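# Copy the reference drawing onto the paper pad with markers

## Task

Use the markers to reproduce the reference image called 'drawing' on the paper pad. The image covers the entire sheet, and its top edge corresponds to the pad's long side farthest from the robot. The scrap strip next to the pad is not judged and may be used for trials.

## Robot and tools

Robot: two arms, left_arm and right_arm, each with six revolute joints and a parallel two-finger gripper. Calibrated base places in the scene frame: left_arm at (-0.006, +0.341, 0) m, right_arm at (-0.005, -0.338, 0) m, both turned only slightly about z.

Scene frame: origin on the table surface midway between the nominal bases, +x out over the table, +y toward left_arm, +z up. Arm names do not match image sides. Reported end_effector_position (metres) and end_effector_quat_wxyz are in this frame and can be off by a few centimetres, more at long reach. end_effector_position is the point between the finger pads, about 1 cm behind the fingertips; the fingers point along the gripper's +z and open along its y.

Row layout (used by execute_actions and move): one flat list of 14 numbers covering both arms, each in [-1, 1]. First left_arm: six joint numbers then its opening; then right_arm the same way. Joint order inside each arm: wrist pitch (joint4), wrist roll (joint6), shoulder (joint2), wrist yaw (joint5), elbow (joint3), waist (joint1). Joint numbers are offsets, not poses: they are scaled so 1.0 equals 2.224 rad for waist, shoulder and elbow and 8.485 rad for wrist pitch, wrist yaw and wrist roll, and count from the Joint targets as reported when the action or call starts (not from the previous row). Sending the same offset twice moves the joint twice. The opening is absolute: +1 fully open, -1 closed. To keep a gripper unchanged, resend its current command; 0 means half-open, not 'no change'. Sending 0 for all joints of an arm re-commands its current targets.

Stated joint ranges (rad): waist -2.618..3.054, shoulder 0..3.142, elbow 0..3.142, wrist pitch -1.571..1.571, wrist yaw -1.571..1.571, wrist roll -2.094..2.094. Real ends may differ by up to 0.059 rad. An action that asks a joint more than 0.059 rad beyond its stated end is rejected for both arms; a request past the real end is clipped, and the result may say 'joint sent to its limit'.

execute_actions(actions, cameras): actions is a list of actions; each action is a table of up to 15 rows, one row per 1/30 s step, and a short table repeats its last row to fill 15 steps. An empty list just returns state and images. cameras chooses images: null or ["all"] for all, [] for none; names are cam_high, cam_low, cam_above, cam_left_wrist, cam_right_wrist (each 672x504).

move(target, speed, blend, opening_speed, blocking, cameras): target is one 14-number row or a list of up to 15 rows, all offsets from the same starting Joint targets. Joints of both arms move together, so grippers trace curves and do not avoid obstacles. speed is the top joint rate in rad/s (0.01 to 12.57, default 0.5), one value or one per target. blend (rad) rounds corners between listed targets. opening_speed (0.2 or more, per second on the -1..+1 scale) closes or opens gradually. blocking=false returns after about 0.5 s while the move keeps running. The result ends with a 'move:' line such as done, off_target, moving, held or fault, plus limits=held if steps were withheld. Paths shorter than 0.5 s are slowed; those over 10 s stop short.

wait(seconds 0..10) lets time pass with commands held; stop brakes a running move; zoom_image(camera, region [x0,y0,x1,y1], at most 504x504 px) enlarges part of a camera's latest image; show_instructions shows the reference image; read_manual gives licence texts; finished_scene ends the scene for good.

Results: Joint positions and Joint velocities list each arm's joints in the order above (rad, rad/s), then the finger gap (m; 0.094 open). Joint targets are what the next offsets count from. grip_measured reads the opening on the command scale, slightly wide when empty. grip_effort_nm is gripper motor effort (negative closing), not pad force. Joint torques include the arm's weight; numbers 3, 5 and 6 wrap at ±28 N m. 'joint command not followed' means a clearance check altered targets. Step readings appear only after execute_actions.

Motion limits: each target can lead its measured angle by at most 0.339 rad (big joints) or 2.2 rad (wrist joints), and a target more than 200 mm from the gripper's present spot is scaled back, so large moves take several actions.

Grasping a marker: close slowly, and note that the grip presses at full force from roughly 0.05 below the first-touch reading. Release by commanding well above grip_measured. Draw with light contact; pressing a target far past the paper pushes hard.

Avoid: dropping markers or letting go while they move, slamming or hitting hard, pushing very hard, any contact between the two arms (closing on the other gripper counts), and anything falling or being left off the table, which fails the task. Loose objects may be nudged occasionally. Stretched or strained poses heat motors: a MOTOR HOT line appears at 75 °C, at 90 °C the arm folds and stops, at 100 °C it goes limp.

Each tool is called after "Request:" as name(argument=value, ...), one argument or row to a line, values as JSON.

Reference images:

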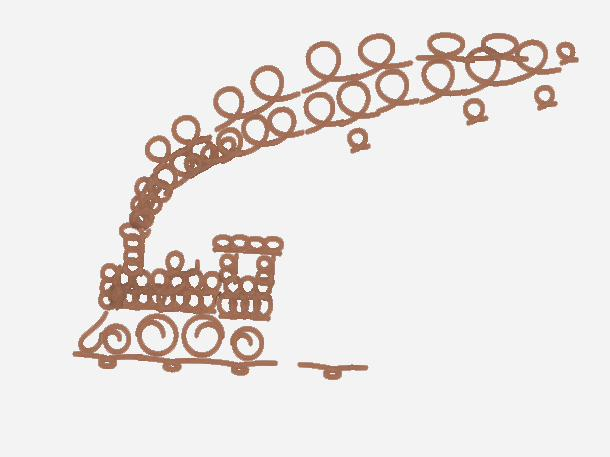

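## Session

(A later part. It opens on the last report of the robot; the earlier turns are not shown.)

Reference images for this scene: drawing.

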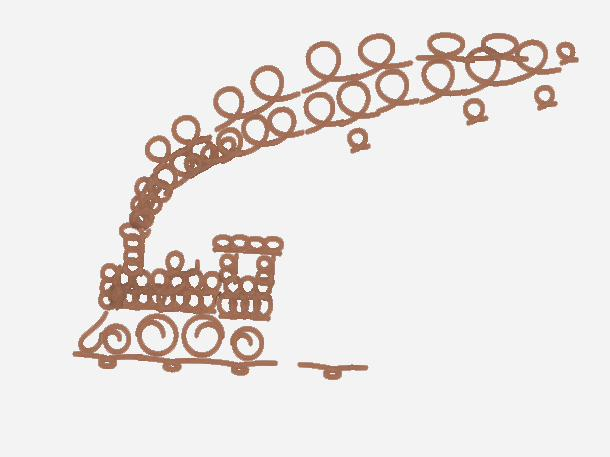

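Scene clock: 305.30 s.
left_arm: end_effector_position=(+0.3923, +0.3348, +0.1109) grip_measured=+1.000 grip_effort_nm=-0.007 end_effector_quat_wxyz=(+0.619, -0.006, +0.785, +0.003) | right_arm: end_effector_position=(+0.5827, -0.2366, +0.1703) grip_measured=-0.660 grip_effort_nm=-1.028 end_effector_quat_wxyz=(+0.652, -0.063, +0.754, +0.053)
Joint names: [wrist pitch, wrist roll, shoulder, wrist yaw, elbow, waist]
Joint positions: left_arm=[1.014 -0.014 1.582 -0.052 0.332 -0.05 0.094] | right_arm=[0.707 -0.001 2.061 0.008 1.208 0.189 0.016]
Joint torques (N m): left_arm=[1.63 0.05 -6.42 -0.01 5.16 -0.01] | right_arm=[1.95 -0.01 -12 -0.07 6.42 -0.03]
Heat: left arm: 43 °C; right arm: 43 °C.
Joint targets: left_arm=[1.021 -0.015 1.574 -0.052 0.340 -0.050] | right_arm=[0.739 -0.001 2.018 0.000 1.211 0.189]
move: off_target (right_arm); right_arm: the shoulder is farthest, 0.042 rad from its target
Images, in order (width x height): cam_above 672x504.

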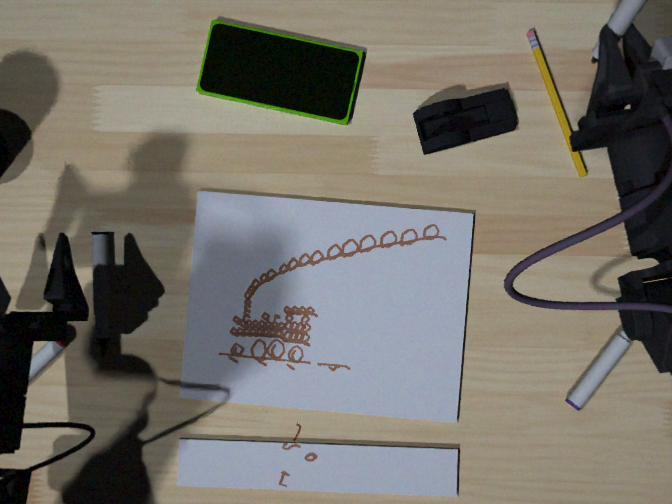

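Request:
move(
  target=[
    [0,0,0,0,0,0,1,0.015,0,-0.055,0,-0.19,0.16,-0.9],
    [0,0,0,0,0,0,1,0.0026,0,-0.0211,0,-0.1655,0.1688,-0.9],
    [0,0,0,0,0,0,1,-0.0022,0,-0.0095,0,-0.14,0.1809,-0.9],
    [0,0,0,0,0,0,1,0.0022,0,-0.0021,0,-0.14,0.1717,-0.9],
    [0,0,0,0,0,0,1,0.0055,0,0.0035,0,-0.14,0.1679,-0.9],
    [0,0,0,0,0,0,1,0.0055,0,-0.0153,0,-0.14,0.1629,-0.9],
    [0,0,0,0,0,0,1,0.0022,0,-0.0209,0,-0.14,0.1591,-0.9],
    [0,0,0,0,0,0,1,-0.0022,0,-0.0283,0,-0.14,0.1683,-0.9],
    [0,0,0,0,0,0,1,-0.0055,0,-0.0339,0,-0.14,0.1721,-0.9],
    [0,0,0,0,0,0,1,-0.0022,0,-0.0095,0,-0.14,0.1809,-0.9],
    [0,0,0,0,0,0,1,-0.0058,0,0.0093,0,-0.1076,0.2008,-0.9],
    [0,0,0,0,0,0,1,-0.0014,0,0.0167,0,-0.1076,0.1916,-0.9],
    [0,0,0,0,0,0,1,0.0019,0,0.0223,0,-0.1076,0.1878,-0.9],
    [0,0,0,0,0,0,1,0.0019,0,0.0035,0,-0.1076,0.1828,-0.9],
    [0,0,0,0,0,0,1,-0.0014,0,-0.0021,0,-0.1076,0.179,-0.9],
  ],
  speed=[0.7,0.2,0.13,0.13,0.13,0.13,0.13,0.13,0.13,0.13,0.13,0.13,0.13,0.13,0.13],
  cameras=[],
)

Request:
move(
  target=[
    [0,0,0,0,0,0,1,-0.0044,0,-0.0074,0,0,0.0092,-0.9],
    [0,0,0,0,0,0,1,-0.0077,0,-0.013,0,0,0.013,-0.9],
    [0,0,0,0,0,0,1,-0.0044,0,0.0114,0,0,0.0218,-0.9],
    [0,0,0,0,0,0,1,-0.0103,0,0.0321,0,0.0398,0.0466,-0.9],
    [0,0,0,0,0,0,1,-0.0031,0,0.0433,0,0.0398,0.0374,-0.9],
    [0,0,0,0,0,0,1,0.0024,0,0.0518,0,0.0398,0.0332,-0.9],
    [0,0,0,0,0,0,1,0.0024,0,0.033,0,0.0398,0.0276,-0.9],
    [0,0,0,0,0,0,1,-0.0031,0,0.0245,0,0.0398,0.0234,-0.9],
    [0,0,0,0,0,0,1,-0.0103,0,0.0133,0,0.0398,0.0326,-0.9],
    [0,0,0,0,0,0,1,-0.0158,0,0.0048,0,0.0398,0.0368,-0.9],
    [0,0,0,0,0,0,1,-0.0103,0,0.0321,0,0.0398,0.0466,-0.9],
    [0,0,0,0,0,0,1,-0.0138,0,0.0491,0,0.0703,0.0659,-0.9],
    [0,0,0,0,0,0,1,-0.0066,0,0.0603,0,0.0703,0.0567,-0.9],
    [0,0,0,0,0,0,1,-0.0011,0,0.0688,0,0.0703,0.0525,-0.9],
  ],
  speed=0.13,
  cameras=[],
)

Request:
move(
  target=[
    [0,0,0,0,0,0,1,0,0,-0.0188,0,0,-0.0056,-0.9],
    [0,0,0,0,0,0,1,-0.0055,0,-0.0273,0,0,-0.0098,-0.9],
    [0,0,0,0,0,0,1,-0.0127,0,-0.0385,0,0,-0.0006,-0.9],
    [0,0,0,0,0,0,1,-0.0182,0,-0.047,0,0,0.0036,-0.9],
    [0,0,0,0,0,0,1,-0.0127,0,-0.0197,0,0,0.0134,-0.9],
    [0,0,0,0,0,0,1,-0.0152,0,-0.0054,0,0.0243,0.0352,-0.9],
    [0,0,0,0,0,0,1,-0.0088,0,0.004,0,0.0243,0.026,-0.9],
    [0,0,0,0,0,0,1,-0.004,0,0.011,0,0.0243,0.0224,-0.9],
    [0,0,0,0,0,0,1,-0.004,0,-0.0078,0,0.0243,0.0176,-0.9],
    [0,0,0,0,0,0,1,-0.0088,0,-0.0148,0,0.0243,0.014,-0.9],
    [0,0,0,0,0,0,1,-0.0152,0,-0.0242,0,0.0243,0.0232,-0.9],
    [0,0,0,0,0,0,1,-0.02,0,-0.0312,0,0.0243,0.0268,-0.9],
    [0,0,0,0,0,0,1,-0.0152,0,-0.0054,0,0.0243,0.0352,-0.9],
    [0,0,0,0,0,0,1,-0.017,0,0.0039,0,0.0408,0.0514,-0.9],
  ],
  speed=0.13,
  cameras=[],
)

Request:
move(
  target=[
    [0,0,0,0,0,0,1,0.006,0,0.0086,0,0,-0.0092,-0.9],
    [0,0,0,0,0,0,1,0.0105,0,0.015,0,0,-0.0125,-0.9],
    [0,0,0,0,0,0,1,0.0105,0,-0.0038,0,0,-0.0169,-0.9],
    [0,0,0,0,0,0,1,0.006,0,-0.0102,0,0,-0.0202,-0.9],
    [0,0,0,0,0,0,1,0,0,-0.0188,0,0,-0.011,-0.9],
    [0,0,0,0,0,0,1,-0.0045,0,-0.0252,0,0,-0.0077,-0.9],
    [0,0,0,0,0,0,1,0,0,0,0,0,0,-0.9],
    [0,0,0,0,0,0,1,-0.0016,0,0.0083,0,0.0147,0.0192,-0.9],
    [0,0,0,0,0,0,1,0.004,0,0.0161,0,0.0147,0.01,-0.9],
    [0,0,0,0,0,0,1,0.0081,0,0.022,0,0.0147,0.007,-0.9],
    [0,0,0,0,0,0,1,0.0081,0,0.0032,0,0.0147,0.003,-0.9],
    [0,0,0,0,0,0,1,0.004,0,-0.0027,0,0.0147,0,-0.9],
    [0,0,0,0,0,0,1,-0.0016,0,-0.0105,0,0.0147,0.0092,-0.9],
    [0,0,0,0,0,0,1,-0.0057,0,-0.0164,0,0.0147,0.0122,-0.9],
    [0,0,0,0,0,0,1,-0.0016,0,0.0083,0,0.0147,0.0192,-0.9],
  ],
  speed=0.13,
  cameras=[],
)

Request:
move(
  target=[
    [0,0,0,0,0,0,1,-0.0012,0,0.0055,0,0.0101,0.0129,-0.9],
    [0,0,0,0,0,0,1,0.0044,0,0.0133,0,0.0101,0.0037,-0.9],
    [0,0,0,0,0,0,1,0.0085,0,0.0192,0,0.0101,0.0007,-0.9],
    [0,0,0,0,0,0,1,0.0085,0,0.0004,0,0.0101,-0.0033,-0.9],
    [0,0,0,0,0,0,1,0.0044,0,-0.0055,0,0.0101,-0.0063,-0.9],
    [0,0,0,0,0,0,1,-0.0012,0,-0.0133,0,0.0101,0.0029,-0.9],
    [0,0,0,0,0,0,1,-0.0053,0,-0.0192,0,0.0101,0.0059,-0.9],
    [0,0,0,0,0,0,1,-0.0012,0,0.0055,0,0.0101,0.0129,-0.9],
    [0,0,0,0,0,0,1,0.012,0,-0.045,0,0.0101,0.0129,-0.9],
    [0,0,0,0,0,0,1,0.018,0,-0.07,0,0,-0.31,-0.9],
  ],
  speed=[0.13,0.13,0.13,0.13,0.13,0.13,0.13,0.13,0.4,0.8],
  cameras=["cam_above"],
)

Request:
zoom_image(
  camera="cam_above",
  region=[180, 180, 480, 405],
)

Scene clock: 314.60 s.
left_arm: end_effector_position=(+0.3923, +0.3348, +0.1109) grip_measured=+1.000 grip_effort_nm=-0.002 end_effector_quat_wxyz=(+0.619, -0.006, +0.785, +0.003) | right_arm: end_effector_position=(+0.4461, -0.0437, +0.0756) grip_measured=-0.660 grip_effort_nm=-1.038 end_effector_quat_wxyz=(+0.547, -0.234, +0.787, +0.162)
Joint names: [wrist pitch, wrist roll, shoulder, wrist yaw, elbow, waist]
Joint positions: left_arm=[1.014 -0.014 1.582 -0.052 0.332 -0.05 0.094] | right_arm=[0.743 -0.001 2.047 0.002 0.948 0.594 0.016]
Joint torques (N m): left_arm=[1.68 0.03 -6.41 -0.07 5.16 -0.1] | right_arm=[1.48 0 -10.47 -0.02 7.27 -0.57]
Heat: left arm: 43 °C; right arm: 43 °C.
Joint targets: left_arm=[1.021 -0.015 1.574 -0.052 0.340 -0.050] | right_arm=[0.727 -0.001 2.014 -0.001 0.971 0.587]
move: done
No camera images: "cameras" was empty.

Scene clock: 321.10 s.
left_arm: end_effector_position=(+0.3923, +0.3348, +0.1109) grip_measured=+1.000 grip_effort_nm=-0.007 end_effector_quat_wxyz=(+0.619, -0.006, +0.785, +0.003) | right_arm: end_effector_position=(+0.4353, +0.0299, +0.0760) grip_measured=-0.660 grip_effort_nm=-1.038 end_effector_quat_wxyz=(+0.546, -0.277, +0.766, +0.197)
Joint names: [wrist pitch, wrist roll, shoulder, wrist yaw, elbow, waist]
Joint positions: left_arm=[1.014 -0.014 1.582 -0.052 0.332 -0.05 0.094] | right_arm=[0.717 -0.001 2.151 0.003 1.103 0.712 0.016]
Joint torques (N m): left_arm=[1.67 0.05 -6.35 -0.04 5.2 0.02] | right_arm=[1.64 0 -7.66 -0.03 7.62 -0.69]
Heat: left arm: 43 °C; right arm: 43 °C.
Joint targets: left_arm=[1.021 -0.015 1.574 -0.052 0.340 -0.050] | right_arm=[0.717 -0.001 2.166 -0.001 1.128 0.704]
move: done
No camera images: "cameras" was empty.

Scene clock: 327.10 s.
left_arm: end_effector_position=(+0.3923, +0.3348, +0.1109) grip_measured=+1.000 grip_effort_nm=-0.007 end_effector_quat_wxyz=(+0.619, -0.006, +0.785, +0.003) | right_arm: end_effector_position=(+0.4028, +0.0811, +0.0753) grip_measured=-0.660 grip_effort_nm=-1.038 end_effector_quat_wxyz=(+0.514, -0.322, +0.765, +0.215)
Joint names: [wrist pitch, wrist roll, shoulder, wrist yaw, elbow, waist]
Joint positions: left_arm=[1.014 -0.014 1.582 -0.052 0.332 -0.05 0.094] | right_arm=[0.584 -0.001 2.163 0.004 1.191 0.815 0.016]
Joint torques (N m): left_arm=[1.65 0 -6.43 -0.01 5.19 0.08] | right_arm=[1.52 0 -8.09 -0.03 8.16 0.24]
Heat: left arm: 43 °C; right arm: 43 °C.
Joint targets: left_arm=[1.021 -0.015 1.574 -0.052 0.340 -0.050] | right_arm=[0.573 -0.001 2.175 -0.001 1.218 0.818]
move: done
No camera images: "cameras" was empty.

Scene clock: 332.77 s.
left_arm: end_effector_position=(+0.3923, +0.3348, +0.1109) grip_measured=+1.000 grip_effort_nm=-0.002 end_effector_quat_wxyz=(+0.619, -0.006, +0.785, +0.003) | right_arm: end_effector_position=(+0.3905, +0.1008, +0.0750) grip_measured=-0.660 grip_effort_nm=-1.033 end_effector_quat_wxyz=(+0.508, -0.337, +0.760, +0.224)
Joint names: [wrist pitch, wrist roll, shoulder, wrist yaw, elbow, waist]
Joint positions: left_arm=[1.014 -0.014 1.582 -0.052 0.332 -0.05 0.094] | right_arm=[0.56 -0.001 2.179 0.004 1.225 0.853 0.016]
Joint torques (N m): left_arm=[1.65 0.03 -6.45 -0.06 5.3 -0.05] | right_arm=[1.61 0 -8.08 -0.03 8.08 0.64]
Heat: left arm: 44 °C; right arm: 43 °C.
Joint targets: left_arm=[1.021 -0.015 1.574 -0.052 0.340 -0.050] | right_arm=[0.559 -0.001 2.194 -0.001 1.251 0.861]
move: done
No camera images: "cameras" was empty.

Scene clock: 337.53 s.
left_arm: end_effector_position=(+0.3923, +0.3348, +0.1109) grip_measured=+1.000 grip_effort_nm=-0.002 end_effector_quat_wxyz=(+0.619, -0.006, +0.785, +0.003) | right_arm: end_effector_position=(+0.5916, -0.2455, +0.1704) grip_measured=-0.660 grip_effort_nm=-1.038 end_effector_quat_wxyz=(+0.649, -0.057, +0.757, +0.047)
Joint names: [wrist pitch, wrist roll, shoulder, wrist yaw, elbow, waist]
Joint positions: left_arm=[1.014 -0.014 1.582 -0.052 0.332 -0.05 0.094] | right_arm=[0.68 -0.001 2.081 0.007 1.248 0.171 0.016]
Joint torques (N m): left_arm=[1.61 0.04 -6.42 -0.03 5.09 0.02] | right_arm=[1.96 0 -12.21 -0.08 6.5 -0.02]
Heat: left arm: 44 °C; right arm: 44 °C.
Joint targets: left_arm=[1.021 -0.015 1.574 -0.052 0.340 -0.050] | right_arm=[0.712 -0.001 2.038 -0.001 1.251 0.172]
move: off_target (right_arm); right_arm: the shoulder is farthest, 0.043 rad from its target
Images, in order (width x height): cam_above 672x504.

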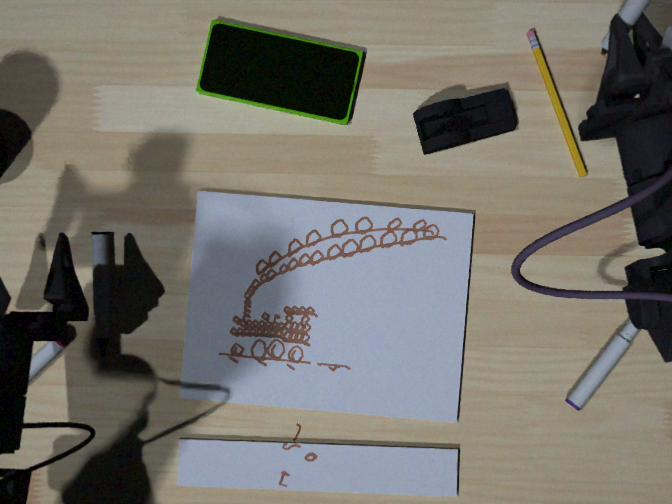

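Scaled by 1.680 from the camera's 672x504 image, which has a finer 960x720 frame.

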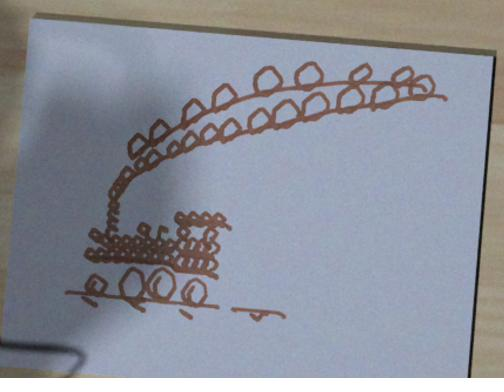

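Request:
move(
  target=[
    [0,0,0,0,0,0,1,0.022,0,-0.11,0,-0.25,0.165,-0.9],
    [0,0,0,0,0,0,1,0.0035,0,-0.0712,0,-0.2303,0.1755,-0.9],
    [0,0,0,0,0,0,1,0.0077,0,-0.0637,0,-0.2303,0.1836,-0.9],
    [0,0,0,0,0,0,1,0.0127,0,-0.0546,0,-0.2303,0.1733,-0.9],
    [0,0,0,0,0,0,1,0.0157,0,-0.0492,0,-0.2303,0.1707,-0.9],
    [0,0,0,0,0,0,1,0.0157,0,-0.068,0,-0.2303,0.1673,-0.9],
    [0,0,0,0,0,0,1,0.0127,0,-0.0734,0,-0.2303,0.1647,-0.9],
    [0,0,0,0,0,0,1,0.0087,0,-0.0806,0,-0.2303,0.1739,-0.9],
    [0,0,0,0,0,0,1,0.0057,0,-0.086,0,-0.2303,0.1765,-0.9],
    [0,0,0,0,0,0,1,0.0087,0,-0.0618,0,-0.2303,0.1825,-0.9],
    [0,0,0,0,0,0,1,0.0257,0,-0.1132,0,-0.2303,0.1736,-0.9],
  ],
  speed=[0.7,0.2,0.13,0.13,0.13,0.13,0.13,0.13,0.13,0.13,0.4],
  cameras=[],
)

Request:
move(
  target=[
    [0,0,0,0,0,0,1,-0.002,0,0.02,0,0.018,-0.022,-0.9],
    [0,0,0,0,0,0,1,-0.0248,0,0.0572,0,0.0251,-0.018,-0.9],
    [0,0,0,0,0,0,1,-0.0206,0,0.0647,0,0.0251,-0.0099,-0.9],
    [0,0,0,0,0,0,1,-0.0156,0,0.0738,0,0.0251,-0.0202,-0.9],
    [0,0,0,0,0,0,1,-0.0126,0,0.0792,0,0.0251,-0.0228,-0.9],
    [0,0,0,0,0,0,1,-0.0126,0,0.0604,0,0.0251,-0.0262,-0.9],
    [0,0,0,0,0,0,1,-0.0156,0,0.055,0,0.0251,-0.0288,-0.9],
    [0,0,0,0,0,0,1,-0.0196,0,0.0478,0,0.0251,-0.0196,-0.9],
    [0,0,0,0,0,0,1,-0.0226,0,0.0424,0,0.0251,-0.017,-0.9],
    [0,0,0,0,0,0,1,-0.0196,0,0.0666,0,0.0251,-0.011,-0.9],
    [0,0,0,0,0,0,1,-0.0026,0,0.0152,0,0.0251,-0.0199,-0.9],
  ],
  speed=[0.4,0.2,0.13,0.13,0.13,0.13,0.13,0.13,0.13,0.13,0.4],
  cameras=[],
)

Request:
move(
  target=[
    [0,0,0,0,0,0,1,0,0,0.01,0,-0.005,0.045,-0.9],
    [0,0,0,0,0,0,1,-0.0225,0,0.044,0,0.0033,0.0527,-0.9],
    [0,0,0,0,0,0,1,-0.0183,0,0.0515,0,0.0033,0.0608,-0.9],
    [0,0,0,0,0,0,1,-0.0133,0,0.0606,0,0.0033,0.0505,-0.9],
    [0,0,0,0,0,0,1,-0.0103,0,0.066,0,0.0033,0.0479,-0.9],
    [0,0,0,0,0,0,1,-0.0103,0,0.0472,0,0.0033,0.0445,-0.9],
    [0,0,0,0,0,0,1,-0.0133,0,0.0418,0,0.0033,0.0419,-0.9],
    [0,0,0,0,0,0,1,-0.0173,0,0.0346,0,0.0033,0.0511,-0.9],
    [0,0,0,0,0,0,1,-0.0203,0,0.0292,0,0.0033,0.0537,-0.9],
    [0,0,0,0,0,0,1,-0.0173,0,0.0534,0,0.0033,0.0597,-0.9],
    [0,0,0,0,0,0,1,-0.0003,0,0.002,0,0.0033,0.0508,-0.9],
  ],
  speed=[0.4,0.2,0.13,0.13,0.13,0.13,0.13,0.13,0.13,0.13,0.4],
  cameras=[],
)

Request:
move(
  target=[
    [0,0,0,0,0,0,1,-0.006,0,0.035,0,0.045,0.045,-0.9],
    [0,0,0,0,0,0,1,-0.0284,0,0.0766,0,0.0584,0.0515,-0.9],
    [0,0,0,0,0,0,1,-0.0242,0,0.0841,0,0.0584,0.0596,-0.9],
    [0,0,0,0,0,0,1,-0.0192,0,0.0932,0,0.0584,0.0493,-0.9],
    [0,0,0,0,0,0,1,-0.0162,0,0.0986,0,0.0584,0.0467,-0.9],
    [0,0,0,0,0,0,1,-0.0162,0,0.0798,0,0.0584,0.0433,-0.9],
    [0,0,0,0,0,0,1,-0.0192,0,0.0744,0,0.0584,0.0407,-0.9],
    [0,0,0,0,0,0,1,-0.0232,0,0.0672,0,0.0584,0.0499,-0.9],
    [0,0,0,0,0,0,1,-0.0262,0,0.0618,0,0.0584,0.0525,-0.9],
    [0,0,0,0,0,0,1,-0.0232,0,0.086,0,0.0584,0.0585,-0.9],
    [0,0,0,0,0,0,1,-0.0062,0,0.0346,0,0.0584,0.0496,-0.9],
  ],
  speed=[0.4,0.2,0.13,0.13,0.13,0.13,0.13,0.13,0.13,0.13,0.4],
  cameras=[],
)

Scene clock: 345.07 s.
left_arm: end_effector_position=(+0.3923, +0.3348, +0.1109) grip_measured=+1.000 grip_effort_nm=-0.002 end_effector_quat_wxyz=(+0.619, -0.006, +0.785, +0.003) | right_arm: end_effector_position=(+0.4150, -0.0816, +0.1380) grip_measured=-0.660 grip_effort_nm=-1.033 end_effector_quat_wxyz=(+0.613, -0.208, +0.743, +0.171)
Joint names: [wrist pitch, wrist roll, shoulder, wrist yaw, elbow, waist]
Joint positions: left_arm=[1.014 -0.014 1.582 -0.052 0.332 -0.05 0.094] | right_arm=[0.9 -0.001 1.809 0.002 0.717 0.564 0.016]
Joint torques (N m): left_arm=[1.65 0.03 -6.43 -0.05 5.27 -0.03] | right_arm=[1.94 0 -7.82 -0.02 7.27 -0.54]
Heat: left arm: 44 °C; right arm: 43 °C.
Joint targets: left_arm=[1.021 -0.015 1.574 -0.052 0.340 -0.050] | right_arm=[0.930 -0.001 1.786 0.000 0.739 0.558]
move: done
No camera images: "cameras" was empty.

Scene clock: 349.53 s.
left_arm: end_effector_position=(+0.3923, +0.3348, +0.1109) grip_measured=+1.000 grip_effort_nm=-0.007 end_effector_quat_wxyz=(+0.619, -0.006, +0.785, +0.003) | right_arm: end_effector_position=(+0.4372, -0.0944, +0.1389) grip_measured=-0.660 grip_effort_nm=-1.033 end_effector_quat_wxyz=(+0.616, -0.192, +0.748, +0.157)
Joint names: [wrist pitch, wrist roll, shoulder, wrist yaw, elbow, waist]
Joint positions: left_arm=[1.014 -0.014 1.582 -0.052 0.332 -0.05 0.094] | right_arm=[0.878 -0.001 1.843 0.003 0.772 0.52 0.016]
Joint torques (N m): left_arm=[1.67 0.06 -6.42 -0.03 5.22 -0.02] | right_arm=[1.93 0 -8.32 -0.03 7.38 -0.55]
Heat: left arm: 44 °C; right arm: 44 °C.
Joint targets: left_arm=[1.021 -0.015 1.574 -0.052 0.340 -0.050] | right_arm=[0.908 -0.001 1.820 -0.001 0.795 0.513]
move: done
No camera images: "cameras" was empty.

Scene clock: 354.10 s.
left_arm: end_effector_position=(+0.3923, +0.3348, +0.1109) grip_measured=+1.000 grip_effort_nm=-0.007 end_effector_quat_wxyz=(+0.619, -0.006, +0.785, +0.003) | right_arm: end_effector_position=(+0.4080, -0.0449, +0.1393) grip_measured=-0.660 grip_effort_nm=-1.028 end_effector_quat_wxyz=(+0.606, -0.234, +0.735, +0.192)
Joint names: [wrist pitch, wrist roll, shoulder, wrist yaw, elbow, waist]
Joint positions: left_arm=[1.014 -0.014 1.582 -0.052 0.332 -0.05 0.094] | right_arm=[0.876 -0.001 1.847 0.001 0.779 0.633 0.016]
Joint torques (N m): left_arm=[1.67 0.01 -6.28 -0.03 5.12 -0.12] | right_arm=[1.94 0 -8.36 -0.01 7.42 -0.55]
Heat: left arm: 44 °C; right arm: 44 °C.
Joint targets: left_arm=[1.021 -0.015 1.574 -0.052 0.340 -0.050] | right_arm=[0.906 -0.001 1.824 -0.001 0.802 0.626]
move: done
No camera images: "cameras" was empty.

Scene clock: 358.67 s.
left_arm: end_effector_position=(+0.3923, +0.3348, +0.1109) grip_measured=+1.000 grip_effort_nm=-0.007 end_effector_quat_wxyz=(+0.619, -0.006, +0.785, +0.003) | right_arm: end_effector_position=(+0.3948, +0.0179, +0.1412) grip_measured=-0.660 grip_effort_nm=-1.033 end_effector_quat_wxyz=(+0.594, -0.274, +0.722, +0.225)
Joint names: [wrist pitch, wrist roll, shoulder, wrist yaw, elbow, waist]
Joint positions: left_arm=[1.014 -0.014 1.582 -0.052 0.332 -0.05 0.094] | right_arm=[0.824 -0.001 1.926 0.001 0.908 0.743 0.016]
Joint torques (N m): left_arm=[1.62 0.05 -6.41 -0.03 5.24 -0.12] | right_arm=[1.9 0 -9.2 -0.02 7.64 -0.54]
Heat: left arm: 44 °C; right arm: 44 °C.
Joint targets: left_arm=[1.021 -0.015 1.574 -0.052 0.340 -0.050] | right_arm=[0.853 -0.001 1.901 -0.001 0.932 0.737]
move: done
No camera images: "cameras" was empty.

Request:
move(
  target=[
    [0,0,0,0,0,0,1,-0.01,0,0.07,0,0.085,0.12,-0.9],
    [0,0,0,0,0,0,1,-0.0262,0,0.111,0,0.0984,0.128,-0.9],
    [0,0,0,0,0,0,1,-0.027,0,0.1145,0,0.1049,0.1433,-0.9],
    [0,0,0,0,0,0,1,-0.0307,0,0.0907,0,0.1049,0.1309,-0.9],
    [0,0,0,0,0,0,1,-0.01,0,0.06,0,0.1049,0.1309,-0.9],
  ],
  speed=[0.6,0.2,0.13,0.13,0.4],
  cameras=[],
)

Request:
move(
  target=[
    [0,0,0,0,0,0,1,0.0,0,-0.01,0,-0.056,0.005,-0.9],
    [0,0,0,0,0,0,1,-0.0152,0,0.0344,0,-0.0309,0.0169,-0.9],
    [0,0,0,0,0,0,1,-0.0116,0,0.0404,0,-0.0309,0.0077,-0.9],
    [0,0,0,0,0,0,1,-0.009,0,0.0446,0,-0.0309,0.0063,-0.9],
    [0,0,0,0,0,0,1,-0.009,0,0.0258,0,-0.0309,0.0043,-0.9],
    [0,0,0,0,0,0,1,-0.0116,0,0.0216,0,-0.0309,0.0029,-0.9],
    [0,0,0,0,0,0,1,-0.0152,0,0.0156,0,-0.0309,0.0121,-0.9],
    [0,0,0,0,0,0,1,-0.0178,0,0.0114,0,-0.0309,0.0135,-0.9],
    [0,0,0,0,0,0,1,-0.0152,0,0.0344,0,-0.0309,0.0169,-0.9],
    [0,0,0,0,0,0,1,0.0,0,-0.018,0,-0.0309,0.0099,-0.9],
  ],
  speed=[0.4,0.2,0.13,0.13,0.13,0.13,0.13,0.13,0.13,0.4],
  cameras=[],
)

Request:
move(
  target=[
    [0,0,0,0,0,0,1,0.007,0,-0.03,0,-0.087,-0.018,-0.9],
    [0,0,0,0,0,0,1,-0.0082,0,0.0176,0,-0.0615,-0.0043,-0.9],
    [0,0,0,0,0,0,1,-0.0046,0,0.0236,0,-0.0615,-0.0135,-0.9],
    [0,0,0,0,0,0,1,-0.002,0,0.0278,0,-0.0615,-0.0149,-0.9],
    [0,0,0,0,0,0,1,-0.002,0,0.009,0,-0.0615,-0.0169,-0.9],
    [0,0,0,0,0,0,1,-0.0046,0,0.0048,0,-0.0615,-0.0183,-0.9],
    [0,0,0,0,0,0,1,-0.0082,0,-0.0012,0,-0.0615,-0.0091,-0.9],
    [0,0,0,0,0,0,1,-0.0108,0,-0.0054,0,-0.0615,-0.0077,-0.9],
    [0,0,0,0,0,0,1,-0.0082,0,0.0176,0,-0.0615,-0.0043,-0.9],
    [0,0,0,0,0,0,1,0.007,0,-0.035,0,-0.0615,-0.0113,-0.9],
  ],
  speed=[0.4,0.2,0.13,0.13,0.13,0.13,0.13,0.13,0.13,0.4],
  cameras=[],
)

Request:
move(
  target=[
    [0,0,0,0,0,0,1,0.0065,0,-0.03,0,-0.085,-0.02,-0.9],
    [0,0,0,0,0,0,1,-0.0087,0,0.0175,0,-0.0597,-0.0066,-0.9],
    [0,0,0,0,0,0,1,-0.0051,0,0.0235,0,-0.0597,-0.0158,-0.9],
    [0,0,0,0,0,0,1,-0.0025,0,0.0277,0,-0.0597,-0.0172,-0.9],
    [0,0,0,0,0,0,1,-0.0025,0,0.0089,0,-0.0597,-0.0192,-0.9],
    [0,0,0,0,0,0,1,-0.0051,0,0.0047,0,-0.0597,-0.0206,-0.9],
    [0,0,0,0,0,0,1,-0.0087,0,-0.0013,0,-0.0597,-0.0114,-0.9],
    [0,0,0,0,0,0,1,-0.0113,0,-0.0055,0,-0.0597,-0.01,-0.9],
    [0,0,0,0,0,0,1,-0.0087,0,0.0175,0,-0.0597,-0.0066,-0.9],
    [0,0,0,0,0,0,1,0.01,0,-0.035,0,-0.0597,-0.0136,-0.9],
    [0,0,0,0,0,0,1,0.015,0,-0.06,0,-0.0597,-0.34,-0.9],
  ],
  speed=[0.4,0.2,0.13,0.13,0.13,0.13,0.13,0.13,0.13,0.4,0.8],
  cameras=["cam_above"],
)

Request:
zoom_image(
  camera="cam_above",
  region=[180, 180, 480, 405],
)

Scene clock: 363.57 s.
left_arm: end_effector_position=(+0.3923, +0.3348, +0.1109) grip_measured=+1.000 grip_effort_nm=-0.007 end_effector_quat_wxyz=(+0.619, -0.006, +0.785, +0.003) | right_arm: end_effector_position=(+0.3021, +0.1592, +0.1426) grip_measured=-0.660 grip_effort_nm=-1.038 end_effector_quat_wxyz=(+0.556, -0.376, +0.674, +0.309)
Joint names: [wrist pitch, wrist roll, shoulder, wrist yaw, elbow, waist]
Joint positions: left_arm=[1.014 -0.014 1.582 -0.052 0.332 -0.05 0.094] | right_arm=[0.736 -0.001 2.069 0.001 1.14 1.033 0.016]
Joint torques (N m): left_arm=[1.65 0 -6.34 -0.02 5.22 -0.08] | right_arm=[1.95 0 -11.08 -0.01 8.21 -0.4]
Heat: left arm: 44 °C; right arm: 44 °C.
Joint targets: left_arm=[1.021 -0.015 1.574 -0.052 0.340 -0.050] | right_arm=[0.768 -0.001 2.035 -0.001 1.165 1.028]
move: done
No camera images: "cameras" was empty.

Scene clock: 367.37 s.
left_arm: end_effector_position=(+0.3923, +0.3348, +0.1109) grip_measured=+1.000 grip_effort_nm=-0.007 end_effector_quat_wxyz=(+0.619, -0.006, +0.785, +0.003) | right_arm: end_effector_position=(+0.2825, +0.1534, +0.1412) grip_measured=-0.660 grip_effort_nm=-1.033 end_effector_quat_wxyz=(+0.547, -0.386, +0.674, +0.313)
Joint names: [wrist pitch, wrist roll, shoulder, wrist yaw, elbow, waist]
Joint positions: left_arm=[1.014 -0.014 1.582 -0.052 0.332 -0.05 0.094] | right_arm=[0.742 -0.001 2.021 0.002 1.072 1.057 0.016]
Joint torques (N m): left_arm=[1.68 0.06 -6.38 -0.05 5.22 -0.03] | right_arm=[1.88 0 -10.15 -0.02 8.05 -0.61]
Heat: left arm: 44 °C; right arm: 44 °C.
Joint targets: left_arm=[1.021 -0.015 1.574 -0.052 0.340 -0.050] | right_arm=[0.768 0.000 1.995 -0.001 1.096 1.050]
move: done
No camera images: "cameras" was empty.

Scene clock: 371.30 s.
left_arm: end_effector_position=(+0.3923, +0.3348, +0.1109) grip_measured=+1.000 grip_effort_nm=-0.002 end_effector_quat_wxyz=(+0.619, -0.006, +0.785, +0.003) | right_arm: end_effector_position=(+0.2795, +0.1215, +0.1393) grip_measured=-0.660 grip_effort_nm=-1.033 end_effector_quat_wxyz=(+0.552, -0.377, +0.678, +0.306)
Joint names: [wrist pitch, wrist roll, shoulder, wrist yaw, elbow, waist]
Joint positions: left_arm=[1.014 -0.014 1.582 -0.052 0.332 -0.05 0.094] | right_arm=[0.8 -0.001 1.941 0.003 0.936 1.032 0.016]
Joint torques (N m): left_arm=[1.69 0.07 -6.56 -0.07 5.29 -0.08] | right_arm=[1.92 0 -9.42 -0.02 7.86 -0.64]
Heat: left arm: 44 °C; right arm: 44 °C.
Joint targets: left_arm=[1.021 -0.015 1.574 -0.052 0.340 -0.050] | right_arm=[0.828 0.000 1.917 -0.001 0.960 1.025]
move: done
No camera images: "cameras" was empty.

Scene clock: 376.37 s.
left_arm: end_effector_position=(+0.3923, +0.3348, +0.1109) grip_measured=+1.000 grip_effort_nm=0.002 end_effector_quat_wxyz=(+0.619, -0.006, +0.785, +0.003) | right_arm: end_effector_position=(+0.4922, -0.2142, +0.1759) grip_measured=-0.660 grip_effort_nm=-1.038 end_effector_quat_wxyz=(+0.670, -0.088, +0.733, +0.079)
Joint names: [wrist pitch, wrist roll, shoulder, wrist yaw, elbow, waist]
Joint positions: left_arm=[1.014 -0.014 1.582 -0.052 0.332 -0.05 0.094] | right_arm=[0.923 -0.001 1.817 0.009 0.804 0.263 0.016]
Joint torques (N m): left_arm=[1.68 0.05 -6.39 -0.01 5.18 -0.05] | right_arm=[1.95 0.01 -9.16 -0.09 7.69 0.5]
Heat: left arm: 44 °C; right arm: 44 °C.
Joint targets: left_arm=[1.021 -0.015 1.574 -0.052 0.340 -0.050] | right_arm=[0.955 -0.001 1.783 0.000 0.827 0.269]
move: done
Images, in order (width x height): cam_above 672x504.

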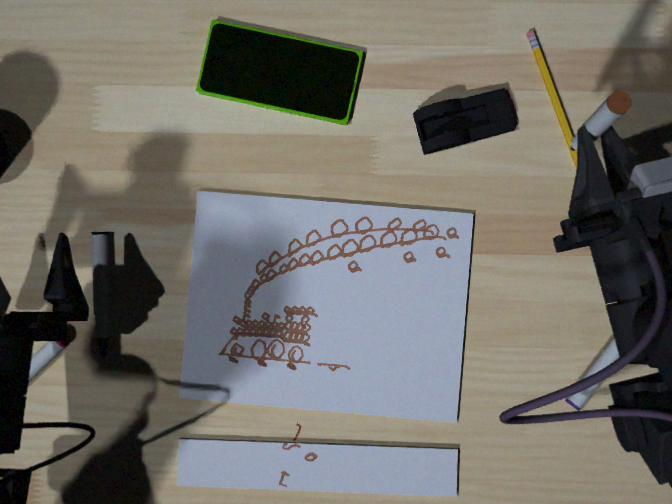

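Scaled by 1.680 from the camera's 672x504 image, which has a finer 960x720 frame.

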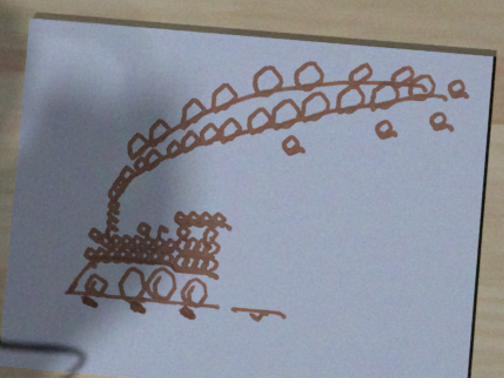

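Request:
finished_scene(
)

The scene is finished.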